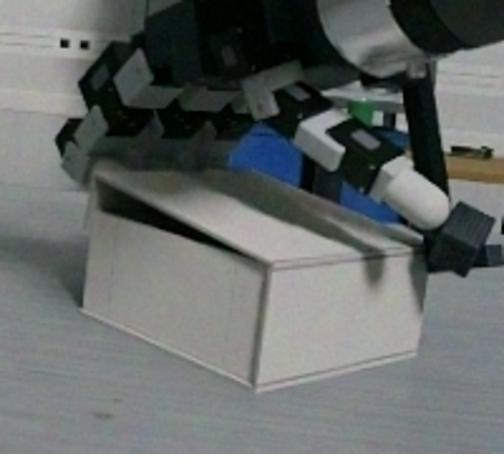

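Request:
{"fn": "execute_actions", "kwargs": {
  "actions": [
    [[0,0,0,0,0,0, 0,-0.45,-0.577,0.3, 0,-0.45,-0.577,0.3, 0,-0.45,-0.577,0.3, 0.83,-0.678,-0.73,-0.168, 0.3,-0.7]],
    [[0,0,0,0,0,0, 0,-0.4,-0.577,0.3, 0,-0.45,-0.577,0.3, 0,-0.4,-0.577,0.3, 0.83,-0.678,-0.73,-0.168, 0.3,-0.7]],
    [[0,0,0,0,0,0, 0,-0.386,-0.62,0.82, 0,-0.45,-0.577,0.3, 0,-0.386,-0.62,0.82, 0.83,-0.678,-0.73,-0.168, 0.1,-0.8]],
    [[0,0,0,0,0,0, 0,-0.4,-0.57,0.95, 0,-0.45,-0.577,0.3, 0,-0.4,-0.57,0.95, 0.83,-0.678,-0.73,-0.168, 0.1,-0.85]],
    [[0,0,0,0,0,0, 0,-0.45,-0.5,1.0, 0,-0.45,-0.577,0.4, 0,-0.45,-0.5,1.0, 0.83,-0.678,-0.73,-0.168, 0.2,-0.88]],
    [[0,0,0,0,0,0, 0,-0.55,-0.3,1.0, 0,-0.45,-0.577,0.5, 0,-0.55,-0.3,1.0, 0.83,-0.678,-0.73,-0.168, 0.2,-0.88]],
    [[0,0,0,0,0,0, 0,-0.6,-0.15,1.0, 0,-0.45,-0.577,0.6, 0,-0.6,-0.15,1.0, 0.83,-0.678,-0.73,-0.168, 0.2,-0.88]]
  ],
  "cameras": ["cam_low"]
}}

Request:
{"fn": "zoom_image", "kwargs": {
  "camera": "cam_low",
  "region": [275, 210, 475, 390]
}}

Scene clock: 3931.40 s.
end_effector_position=(+0.6054, -0.0349, +0.0435) hand_goal=(+0.000, -0.600, -0.150, +1.000, +0.000, -0.450, -0.578, +0.600, +0.000, -0.600, -0.150, +1.000, +0.830, -0.678, -0.730, -0.168) hand_measured=(-0.002, -0.584, -0.152, +0.996, +0.000, -0.444, -0.572, +0.598, -0.002, -0.598, -0.166, +0.996, +0.824, -0.678, -0.720, -0.164) hand_current_ma=(-6, +67, -6, -10, +2, +19, +18, -9, -7, +8, -62, -11, -18, +3, +44, +19) hand_state=(goal, goal, goal, goal, goal, goal, goal, goal, goal, goal, goal, goal, goal, goal, goal, goal) hand_current_limit=0.20 hand_speed=-0.88 end_effector_quat_wxyz=(-0.549, +0.758, +0.285, -0.206)
Joint positions: [-0.391 -0.616 0.924 -0.659 -1.135 0.153]
Joint torques (N m): [-7.05 -65.47 -7.51 1.84 2 1.13]
Wrist force (N): [-0.5 0.8 1.0]
Wrist torque (N m): [0.12 -0.04 0.16]
Wrist force, peak (N): [-0.5 0.5 1.2]
Hand target: +0.6054, -0.0349, +0.0434; -0.549, +0.758, +0.285, -0.206
Off the commanded pose: 0.000 m, 0 deg.
Step readings (end_effector_position):
0: (+0.6054, -0.0349, +0.0434)
1: (+0.6054, -0.0349, +0.0434)
2: (+0.6054, -0.0349, +0.0434)
4: (+0.6054, -0.0349, +0.0434)
8: (+0.6054, -0.0349, +0.0434)
15: (+0.6054, -0.0349, +0.0434)
16: (+0.6054, -0.0349, +0.0434)
17: (+0.6054, -0.0349, +0.0435)
19: (+0.6054, -0.0349, +0.0435)
23: (+0.6054, -0.0349, +0.0435)
30: (+0.6054, -0.0349, +0.0435)
31: (+0.6054, -0.0349, +0.0435)
32: (+0.6054, -0.0349, +0.0435)
34: (+0.6054, -0.0349, +0.0435)
38: (+0.6054, -0.0349, +0.0435)
45: (+0.6054, -0.0349, +0.0435)
46: (+0.6054, -0.0349, +0.0435)
47: (+0.6054, -0.0349, +0.0435)
49: (+0.6054, -0.0349, +0.0435)
53: (+0.6054, -0.0349, +0.0435)
60: (+0.6054, -0.0349, +0.0435)
61: (+0.6054, -0.0349, +0.0435)
62: (+0.6054, -0.0349, +0.0435)
64: (+0.6054, -0.0349, +0.0435)
68: (+0.6054, -0.0349, +0.0435)
75: (+0.6054, -0.0349, +0.0435)
76: (+0.6054, -0.0349, +0.0435)
77: (+0.6054, -0.0349, +0.0435)
79: (+0.6054, -0.0349, +0.0435)
83: (+0.6054, -0.0349, +0.0435)
90: (+0.6054, -0.0349, +0.0435)
91: (+0.6054, -0.0349, +0.0435)
92: (+0.6054, -0.0349, +0.0435)
94: (+0.6054, -0.0349, +0.0435)
98: (+0.6054, -0.0349, +0.0435)
105: (+0.6054, -0.0349, +0.0435)
Images, in order (width x height): cam_low 504x504.

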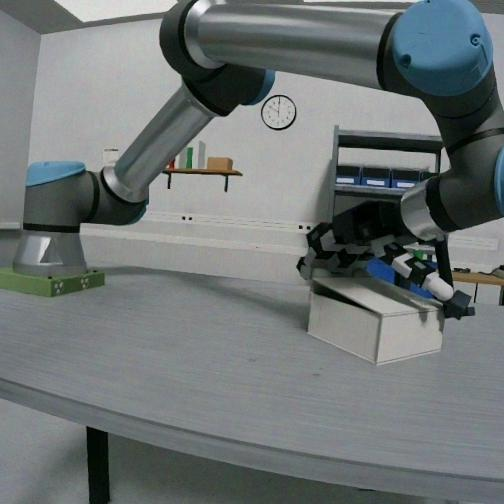

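Scaled by 2.520.

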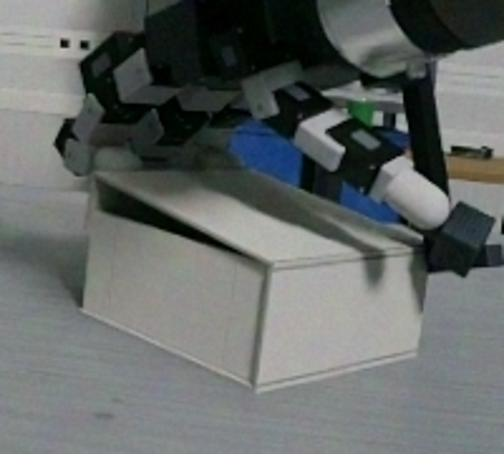

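Request:
{"fn": "execute_actions", "kwargs": {
  "actions": [
    [[0,0,0,0,0,0, 0,-0.45,-0.3,0.3, 0,-0.45,-0.577,0.3, 0,-0.45,-0.3,0.3, 0.83,-0.678,-0.73,-0.168, 0.3,-0.6]],
    [[0,0,0,0,0,0, 0,-0.45,-0.577,0.2, 0,-0.45,-0.577,0.2, 0,-0.45,-0.577,0.2, 0.83,-0.678,-0.73,-0.168, 0.3,-0.6]],
    [[0,0.0062,-0.0190,0,0,0, 0,-0.386,-0.62,0.7, 0,-0.45,-0.577,0.3, 0,-0.386,-0.62,0.7, 0.83,-0.678,-0.73,-0.168, 0.1,-0.7]],
    [[0,0,0,0,0,0, 0,-0.386,-0.62,0.82, 0,-0.45,-0.577,0.3, 0,-0.386,-0.62,0.82, 0.83,-0.678,-0.73,-0.168, 0.1,-0.8]],
    [[0,0,0,0,0,0, 0,-0.4,-0.57,0.95, 0,-0.45,-0.577,0.3, 0,-0.4,-0.57,0.95, 0.83,-0.678,-0.73,-0.168, 0.1,-0.85]],
    [[0,0,0,0,0,0, 0,-0.45,-0.5,1.0, 0,-0.45,-0.577,0.4, 0,-0.45,-0.5,1.0, 0.83,-0.678,-0.73,-0.168, 0.2,-0.88]],
    [[0,0,0,0,0,0, 0,-0.55,-0.3,1.0, 0,-0.45,-0.577,0.5, 0,-0.55,-0.3,1.0, 0.83,-0.678,-0.73,-0.168, 0.2,-0.88]],
    [[0,0,0,0,0,0, 0,-0.6,-0.15,1.0, 0,-0.45,-0.577,0.6, 0,-0.6,-0.15,1.0, 0.83,-0.678,-0.73,-0.168, 0.2,-0.88]]
  ],
  "cameras": ["cam_low"]
}}

Request:
{"fn": "zoom_image", "kwargs": {
  "camera": "cam_low",
  "region": [275, 210, 475, 390]
}}

Scene clock: 3962.53 s.
end_effector_position=(+0.6133, -0.0439, +0.0435) hand_goal=(+0.000, -0.600, -0.150, +1.000, +0.000, -0.450, -0.578, +0.600, +0.000, -0.600, -0.150, +1.000, +0.830, -0.678, -0.730, -0.168) hand_measured=(-0.002, -0.584, -0.152, +0.996, +0.000, -0.444, -0.572, +0.598, -0.002, -0.580, -0.152, +0.996, +0.826, -0.678, -0.720, -0.164) hand_current_ma=(-6, +67, -6, -10, +2, +21, +17, -9, -6, +83, -5, -11, -16, +3, +44, +19) hand_state=(goal, goal, goal, goal, goal, goal, goal, goal, goal, blocked, goal, goal, goal, goal, goal, goal) hand_current_limit=0.20 hand_speed=-0.88 end_effector_quat_wxyz=(-0.549, +0.758, +0.285, -0.206)
Joint positions: [-0.398 -0.588 0.869 -0.631 -1.141 0.15]
Joint torques (N m): [-7.1 -49.91 -25.22 2.59 -1.44 -1.38]
Wrist force (N): [-0.2 0.1 0.0]
Wrist torque (N m): [0.10 0.00 0.27]
Wrist force, peak (N): [-0.2 -1.5 2.3]
Hand target: +0.6133, -0.0439, +0.0435; -0.549, +0.758, +0.285, -0.206
Off the commanded pose: 0.000 m, 0 deg.
Step readings (end_effector_position):
0: (+0.6054, -0.0349, +0.0435)
1: (+0.6054, -0.0349, +0.0435)
2: (+0.6054, -0.0349, +0.0435)
4: (+0.6054, -0.0349, +0.0435)
8: (+0.6054, -0.0349, +0.0435)
15: (+0.6054, -0.0349, +0.0435)
16: (+0.6054, -0.0349, +0.0435)
17: (+0.6054, -0.0349, +0.0435)
19: (+0.6054, -0.0349, +0.0435)
23: (+0.6054, -0.0349, +0.0435)
30: (+0.6054, -0.0349, +0.0435)
31: (+0.6053, -0.0349, +0.0434)
32: (+0.6057, -0.0356, +0.0433)
34: (+0.6083, -0.0387, +0.0433)
38: (+0.6116, -0.0422, +0.0434)
45: (+0.6130, -0.0436, +0.0435)
46: (+0.6131, -0.0437, +0.0435)
47: (+0.6131, -0.0437, +0.0435)
49: (+0.6132, -0.0438, +0.0435)
53: (+0.6132, -0.0439, +0.0435)
60: (+0.6133, -0.0439, +0.0435)
61: (+0.6133, -0.0439, +0.0435)
62: (+0.6133, -0.0439, +0.0435)
64: (+0.6133, -0.0439, +0.0435)
68: (+0.6133, -0.0439, +0.0435)
75: (+0.6133, -0.0439, +0.0435)
76: (+0.6133, -0.0439, +0.0435)
77: (+0.6133, -0.0439, +0.0435)
79: (+0.6133, -0.0439, +0.0435)
83: (+0.6133, -0.0439, +0.0435)
90: (+0.6133, -0.0439, +0.0435)
91: (+0.6133, -0.0439, +0.0435)
92: (+0.6133, -0.0439, +0.0435)
94: (+0.6133, -0.0439, +0.0435)
98: (+0.6133, -0.0439, +0.0435)
105: (+0.6133, -0.0439, +0.0435)
106: (+0.6133, -0.0439, +0.0435)
107: (+0.6133, -0.0439, +0.0435)
109: (+0.6133, -0.0439, +0.0435)
113: (+0.6133, -0.0439, +0.0435)
120: (+0.6133, -0.0439, +0.0435)
Images, in order (width x height): cam_low 504x504.

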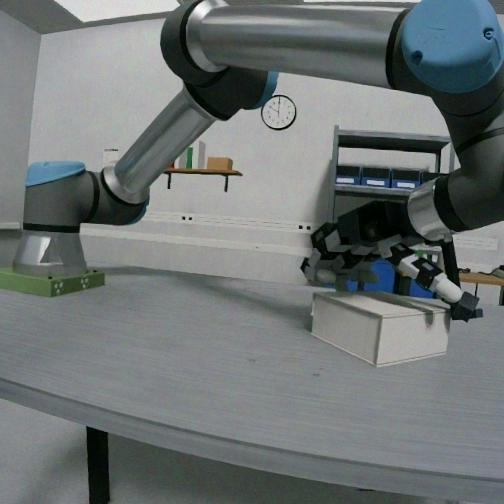

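Scaled by 2.520.

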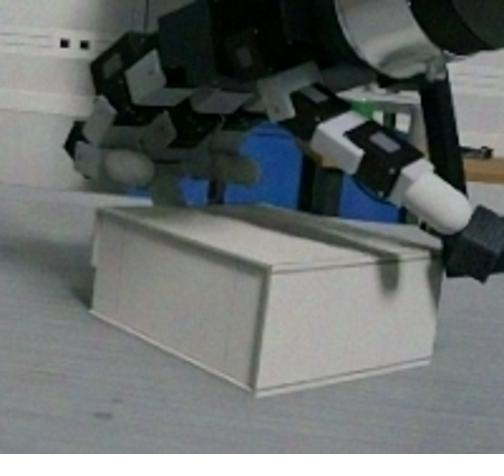

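Request:
{"fn": "execute_actions", "kwargs": {
  "actions": [
    [[0,0,0,0,0,0, 0,-0.411,-0.212,-0.2, 0,-0.411,-0.212,-0.2, 0,-0.411,-0.212,-0.2, 0.83,-0.678,-0.73,-0.168, 0.4,-0.5]],
    [[0,0,0,0,0,0, 0,-0.411,-0.212,-0.696, 0,-0.411,-0.212,-0.696, 0,-0.411,-0.212,-0.696, 0.83,-0.678,-0.73,-0.168, 0.4,-0.5]]
  ]
}}

Request:
{"fn": "move", "kwargs": {
  "target": [0, 0.0193, 0.0063, 0, 0, 0, 0, -0.411,-0.212,-0.696, 0,-0.411,-0.212,-0.696, 0,-0.411,-0.212,-0.696, 0.83,-0.678,-0.73,-0.168, 0.4,-0.5],
  "speed": 0.03,
  "stop_force": 4
}}

Request:
{"fn": "execute_actions", "kwargs": {
  "actions": [
    [[0,0,0,0,0,0, 0,-0.425,-0.577,-0.4, 0,-0.425,-0.577,-0.4, 0,-0.425,-0.577,-0.4, 0.83,-0.678,-0.73,-0.168, 0.3,-0.6]],
    [[0,0,0,0,0,0, 0,-0.425,-0.577,0.246, 0,-0.425,-0.577,0.246, 0,-0.425,-0.577,0.246, 0.83,-0.678,-0.73,-0.168, 0.2,-0.6]],
    [[0,0,0,0,0,0, 0,-0.24,-0.577,0.3, 0,-0.24,-0.577,0.3, 0,-0.24,-0.577,0.3, 0.83,-0.678,-0.73,-0.168, 0.0,-0.85]],
    [[0,0,0,0,0,0, 0,-0.24,-0.577,0.3, 0,-0.24,-0.577,0.3, 0,-0.24,-0.577,0.3, 0.83,-0.678,-0.64,0.3, 0.0,-0.8]],
    [[0,0,0,0,0,0, 0,-0.1,-0.577,0.33, 0,-0.1,-0.577,0.36, 0,-0.1,-0.577,0.33, 0.83,-0.678,-0.4,0.6, 0.4,-0.85]],
    [[0,0,0,0,0,0, 0,-0.1,-0.577,0.33, 0,-0.1,-0.577,0.36, 0,-0.1,-0.577,0.33, 0.83,-0.678,-0.4,0.6, 0.6,-0.85]]
  ],
  "cameras": ["cam_low"]
}}

Request:
{"fn": "zoom_image", "kwargs": {
  "camera": "cam_low",
  "region": [275, 210, 475, 390]
}}

Scene clock: 4043.97 s.
end_effector_position=(+0.6133, -0.0439, +0.0435) hand_goal=(+0.000, -0.412, -0.212, -0.696, +0.000, -0.412, -0.212, -0.696, +0.000, -0.412, -0.212, -0.696, +0.830, -0.678, -0.730, -0.168) hand_measured=(-0.002, -0.454, -0.202, +0.840, +0.000, -0.408, -0.214, -0.694, -0.002, -0.470, -0.202, +0.856, +0.826, -0.678, -0.720, -0.164) hand_current_ma=(-6, -184, +37, +385, +2, +16, -4, +8, -5, -255, +33, +385, -16, +3, +44, +19) hand_state=(goal, blocked, goal, blocked, goal, goal, goal, goal, goal, blocked, goal, blocked, goal, goal, goal, goal) hand_current_limit=0.40 hand_speed=-0.50 end_effector_quat_wxyz=(-0.549, +0.758, +0.285, -0.206)
Joint positions: [-0.398 -0.588 0.869 -0.631 -1.141 0.15]
Joint torques (N m): [-3.93 -49.68 -18.6 -3.87 -1.37 -1.22]
Wrist force (N): [-0.7 -18.8 -1.1]
Wrist torque (N m): [-0.16 0.14 -0.12]
Wrist force, peak (N): [-0.5 -18.9 -1.2]
Hand target: +0.6133, -0.0439, +0.0435; -0.549, +0.758, +0.285, -0.206
Off the commanded pose: 0.000 m, 0 deg.
Step readings (end_effector_position):
0: (+0.6133, -0.0439, +0.0435)
1: (+0.6133, -0.0439, +0.0435)
2: (+0.6133, -0.0439, +0.0435)
4: (+0.6133, -0.0439, +0.0435)
8: (+0.6132, -0.0439, +0.0435)
15: (+0.6133, -0.0439, +0.0435)
16: (+0.6133, -0.0439, +0.0435)
17: (+0.6133, -0.0439, +0.0435)
19: (+0.6133, -0.0439, +0.0435)
23: (+0.6133, -0.0439, +0.0435)
30: (+0.6133, -0.0439, +0.0435)

Scene clock: 4045.17 s.
end_effector_position=(+0.6134, -0.0439, +0.0432) hand_goal=(+0.000, -0.412, -0.212, -0.696, +0.000, -0.412, -0.212, -0.696, +0.000, -0.412, -0.212, -0.696, +0.830, -0.678, -0.730, -0.168) hand_measured=(-0.002, -0.460, -0.194, +0.840, +0.000, -0.408, -0.214, -0.694, -0.002, -0.472, -0.196, +0.856, +0.826, -0.678, -0.720, -0.164) hand_current_ma=(-6, -209, +69, +385, +2, +17, -4, +8, -5, -270, +55, +385, -16, +3, +44, +19) hand_state=(goal, blocked, goal, blocked, goal, goal, goal, goal, goal, blocked, goal, blocked, goal, goal, goal, goal) hand_current_limit=0.40 hand_speed=-0.50 end_effector_quat_wxyz=(-0.549, +0.758, +0.285, -0.206)
Joint positions: [-0.398 -0.588 0.869 -0.631 -1.141 0.15]
Joint torques (N m): [-4.24 -60.53 -25.66 -0.52 -1.35 -1.18]
Wrist force (N): [-1.4 -18.3 -0.9]
Wrist torque (N m): [-0.06 0.12 -0.11]
Wrist force, peak (N): [-0.8 -25.5 -3.9]
Hand target: +0.6134, -0.0439, +0.0432; -0.549, +0.758, +0.285, -0.206 (not the last commanded pose)
Off the commanded pose: 0.012 m, 0 deg.
move: contact

Scene clock: 4048.37 s.
end_effector_position=(+0.6134, -0.0439, +0.0432) hand_goal=(+0.000, -0.100, -0.578, +0.330, +0.000, -0.100, -0.578, +0.360, +0.000, -0.100, -0.578, +0.330, +0.830, -0.678, -0.400, +0.600) hand_measured=(-0.002, -0.450, -0.218, +0.840, +0.000, -0.230, -0.606, +0.322, -0.002, -0.462, -0.226, +0.856, +0.826, -0.678, -0.600, +0.144) hand_current_ma=(-6, -440, +440, +440, +2, -440, -108, -149, -5, -440, +440, +440, -16, +3, -440, -440) hand_state=(goal, blocked, blocked, blocked, goal, blocked, blocked, blocked, goal, blocked, blocked, blocked, goal, goal, blocked, blocked) hand_current_limit=0.60 hand_speed=-0.85 end_effector_quat_wxyz=(-0.549, +0.758, +0.285, -0.206)
Joint positions: [-0.398 -0.588 0.869 -0.631 -1.141 0.15]
Joint torques (N m): [-4.01 -40.15 -3.25 -4.37 -1.42 -1.33]
Wrist force (N): [-0.6 -28.2 -7.2]
Wrist torque (N m): [0.15 0.16 -0.39]
Wrist force, peak (N): [-0.4 -28.3 -7.2]
Hand target: +0.6134, -0.0439, +0.0432; -0.549, +0.758, +0.285, -0.206
Off the commanded pose: 0.000 m, 0 deg.
Step readings (end_effector_position):
0: (+0.6134, -0.0439, +0.0432)
1: (+0.6134, -0.0439, +0.0432)
2: (+0.6134, -0.0439, +0.0432)
4: (+0.6134, -0.0439, +0.0432)
8: (+0.6134, -0.0439, +0.0432)
15: (+0.6134, -0.0439, +0.0432)
16: (+0.6134, -0.0439, +0.0432)
17: (+0.6134, -0.0439, +0.0432)
19: (+0.6134, -0.0439, +0.0432)
23: (+0.6134, -0.0439, +0.0432)
30: (+0.6134, -0.0439, +0.0432)
31: (+0.6134, -0.0439, +0.0432)
32: (+0.6134, -0.0439, +0.0432)
34: (+0.6134, -0.0439, +0.0432)
38: (+0.6134, -0.0439, +0.0432)
45: (+0.6134, -0.0439, +0.0432)
46: (+0.6134, -0.0439, +0.0432)
47: (+0.6134, -0.0439, +0.0432)
49: (+0.6134, -0.0439, +0.0432)
53: (+0.6134, -0.0439, +0.0432)
60: (+0.6134, -0.0439, +0.0432)
61: (+0.6134, -0.0439, +0.0432)
62: (+0.6134, -0.0439, +0.0432)
64: (+0.6133, -0.0439, +0.0432)
68: (+0.6133, -0.0439, +0.0432)
75: (+0.6133, -0.0439, +0.0432)
76: (+0.6133, -0.0439, +0.0432)
77: (+0.6133, -0.0439, +0.0432)
79: (+0.6133, -0.0439, +0.0432)
83: (+0.6133, -0.0439, +0.0432)
90: (+0.6133, -0.0439, +0.0432)
Images, in order (width x height): cam_low 504x504.

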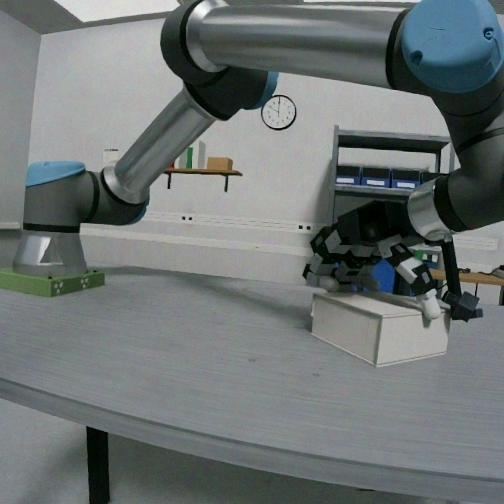

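Scaled by 2.520.

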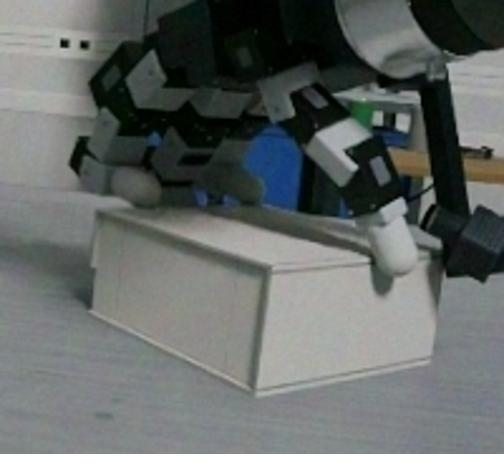

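Request:
{"fn": "execute_actions", "kwargs": {
  "actions": [],
  "cameras": ["cam_low"]
}}

Request:
{"fn": "zoom_image", "kwargs": {
  "camera": "cam_low",
  "region": [275, 190, 475, 390]
}}

Scene clock: 4099.10 s.
end_effector_position=(+0.6134, -0.0439, +0.0432) hand_goal=(+0.000, -0.100, -0.578, +0.330, +0.000, -0.100, -0.578, +0.360, +0.000, -0.100, -0.578, +0.330, +0.830, -0.678, -0.400, +0.600) hand_measured=(-0.002, -0.450, -0.218, +0.840, +0.000, -0.230, -0.606, +0.322, -0.002, -0.462, -0.226, +0.856, +0.826, -0.678, -0.600, +0.144) hand_current_ma=(-6, -440, +440, +440, +2, -440, -108, -149, -5, -440, +440, +440, -16, +3, -440, -440) hand_state=(goal, blocked, blocked, blocked, goal, blocked, blocked, blocked, goal, blocked, blocked, blocked, goal, goal, blocked, blocked) hand_current_limit=0.60 hand_speed=-0.85 end_effector_quat_wxyz=(-0.549, +0.758, +0.285, -0.206)
Joint positions: [-0.398 -0.588 0.869 -0.631 -1.141 0.15]
Joint velocities: within noise
Joint torques (N m): [-4.46 -38.37 -3.87 -4.38 -1.42 -1.29]
Motor temperatures (°C): [28 36 29 34 29 29]
Wrist force (N): [-0.5 -27.9 -7.4]
Wrist torque (N m): [0.18 0.16 -0.38]
Wrist force, peak (N): [-0.6 -28.3 -7.3]
Hand target: +0.6134, -0.0439, +0.0432; -0.549, +0.758, +0.285, -0.206
Off the commanded pose: 0.000 m, 0 deg.
Images, in order (width x height): cam_low 504x504.

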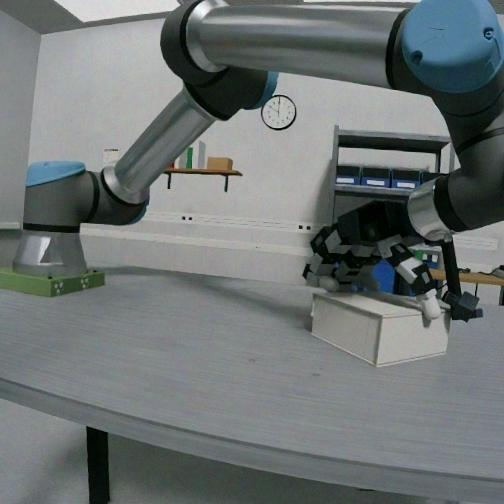

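Scaled by 2.520.

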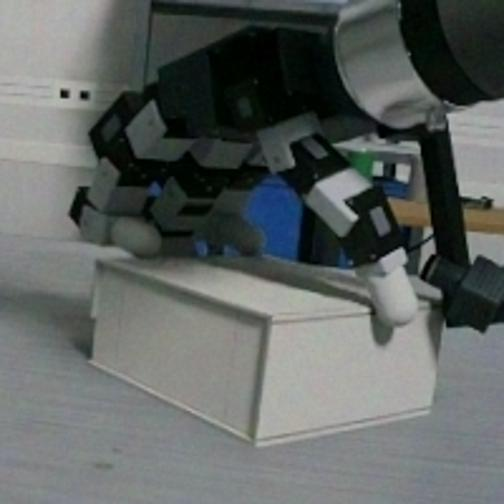

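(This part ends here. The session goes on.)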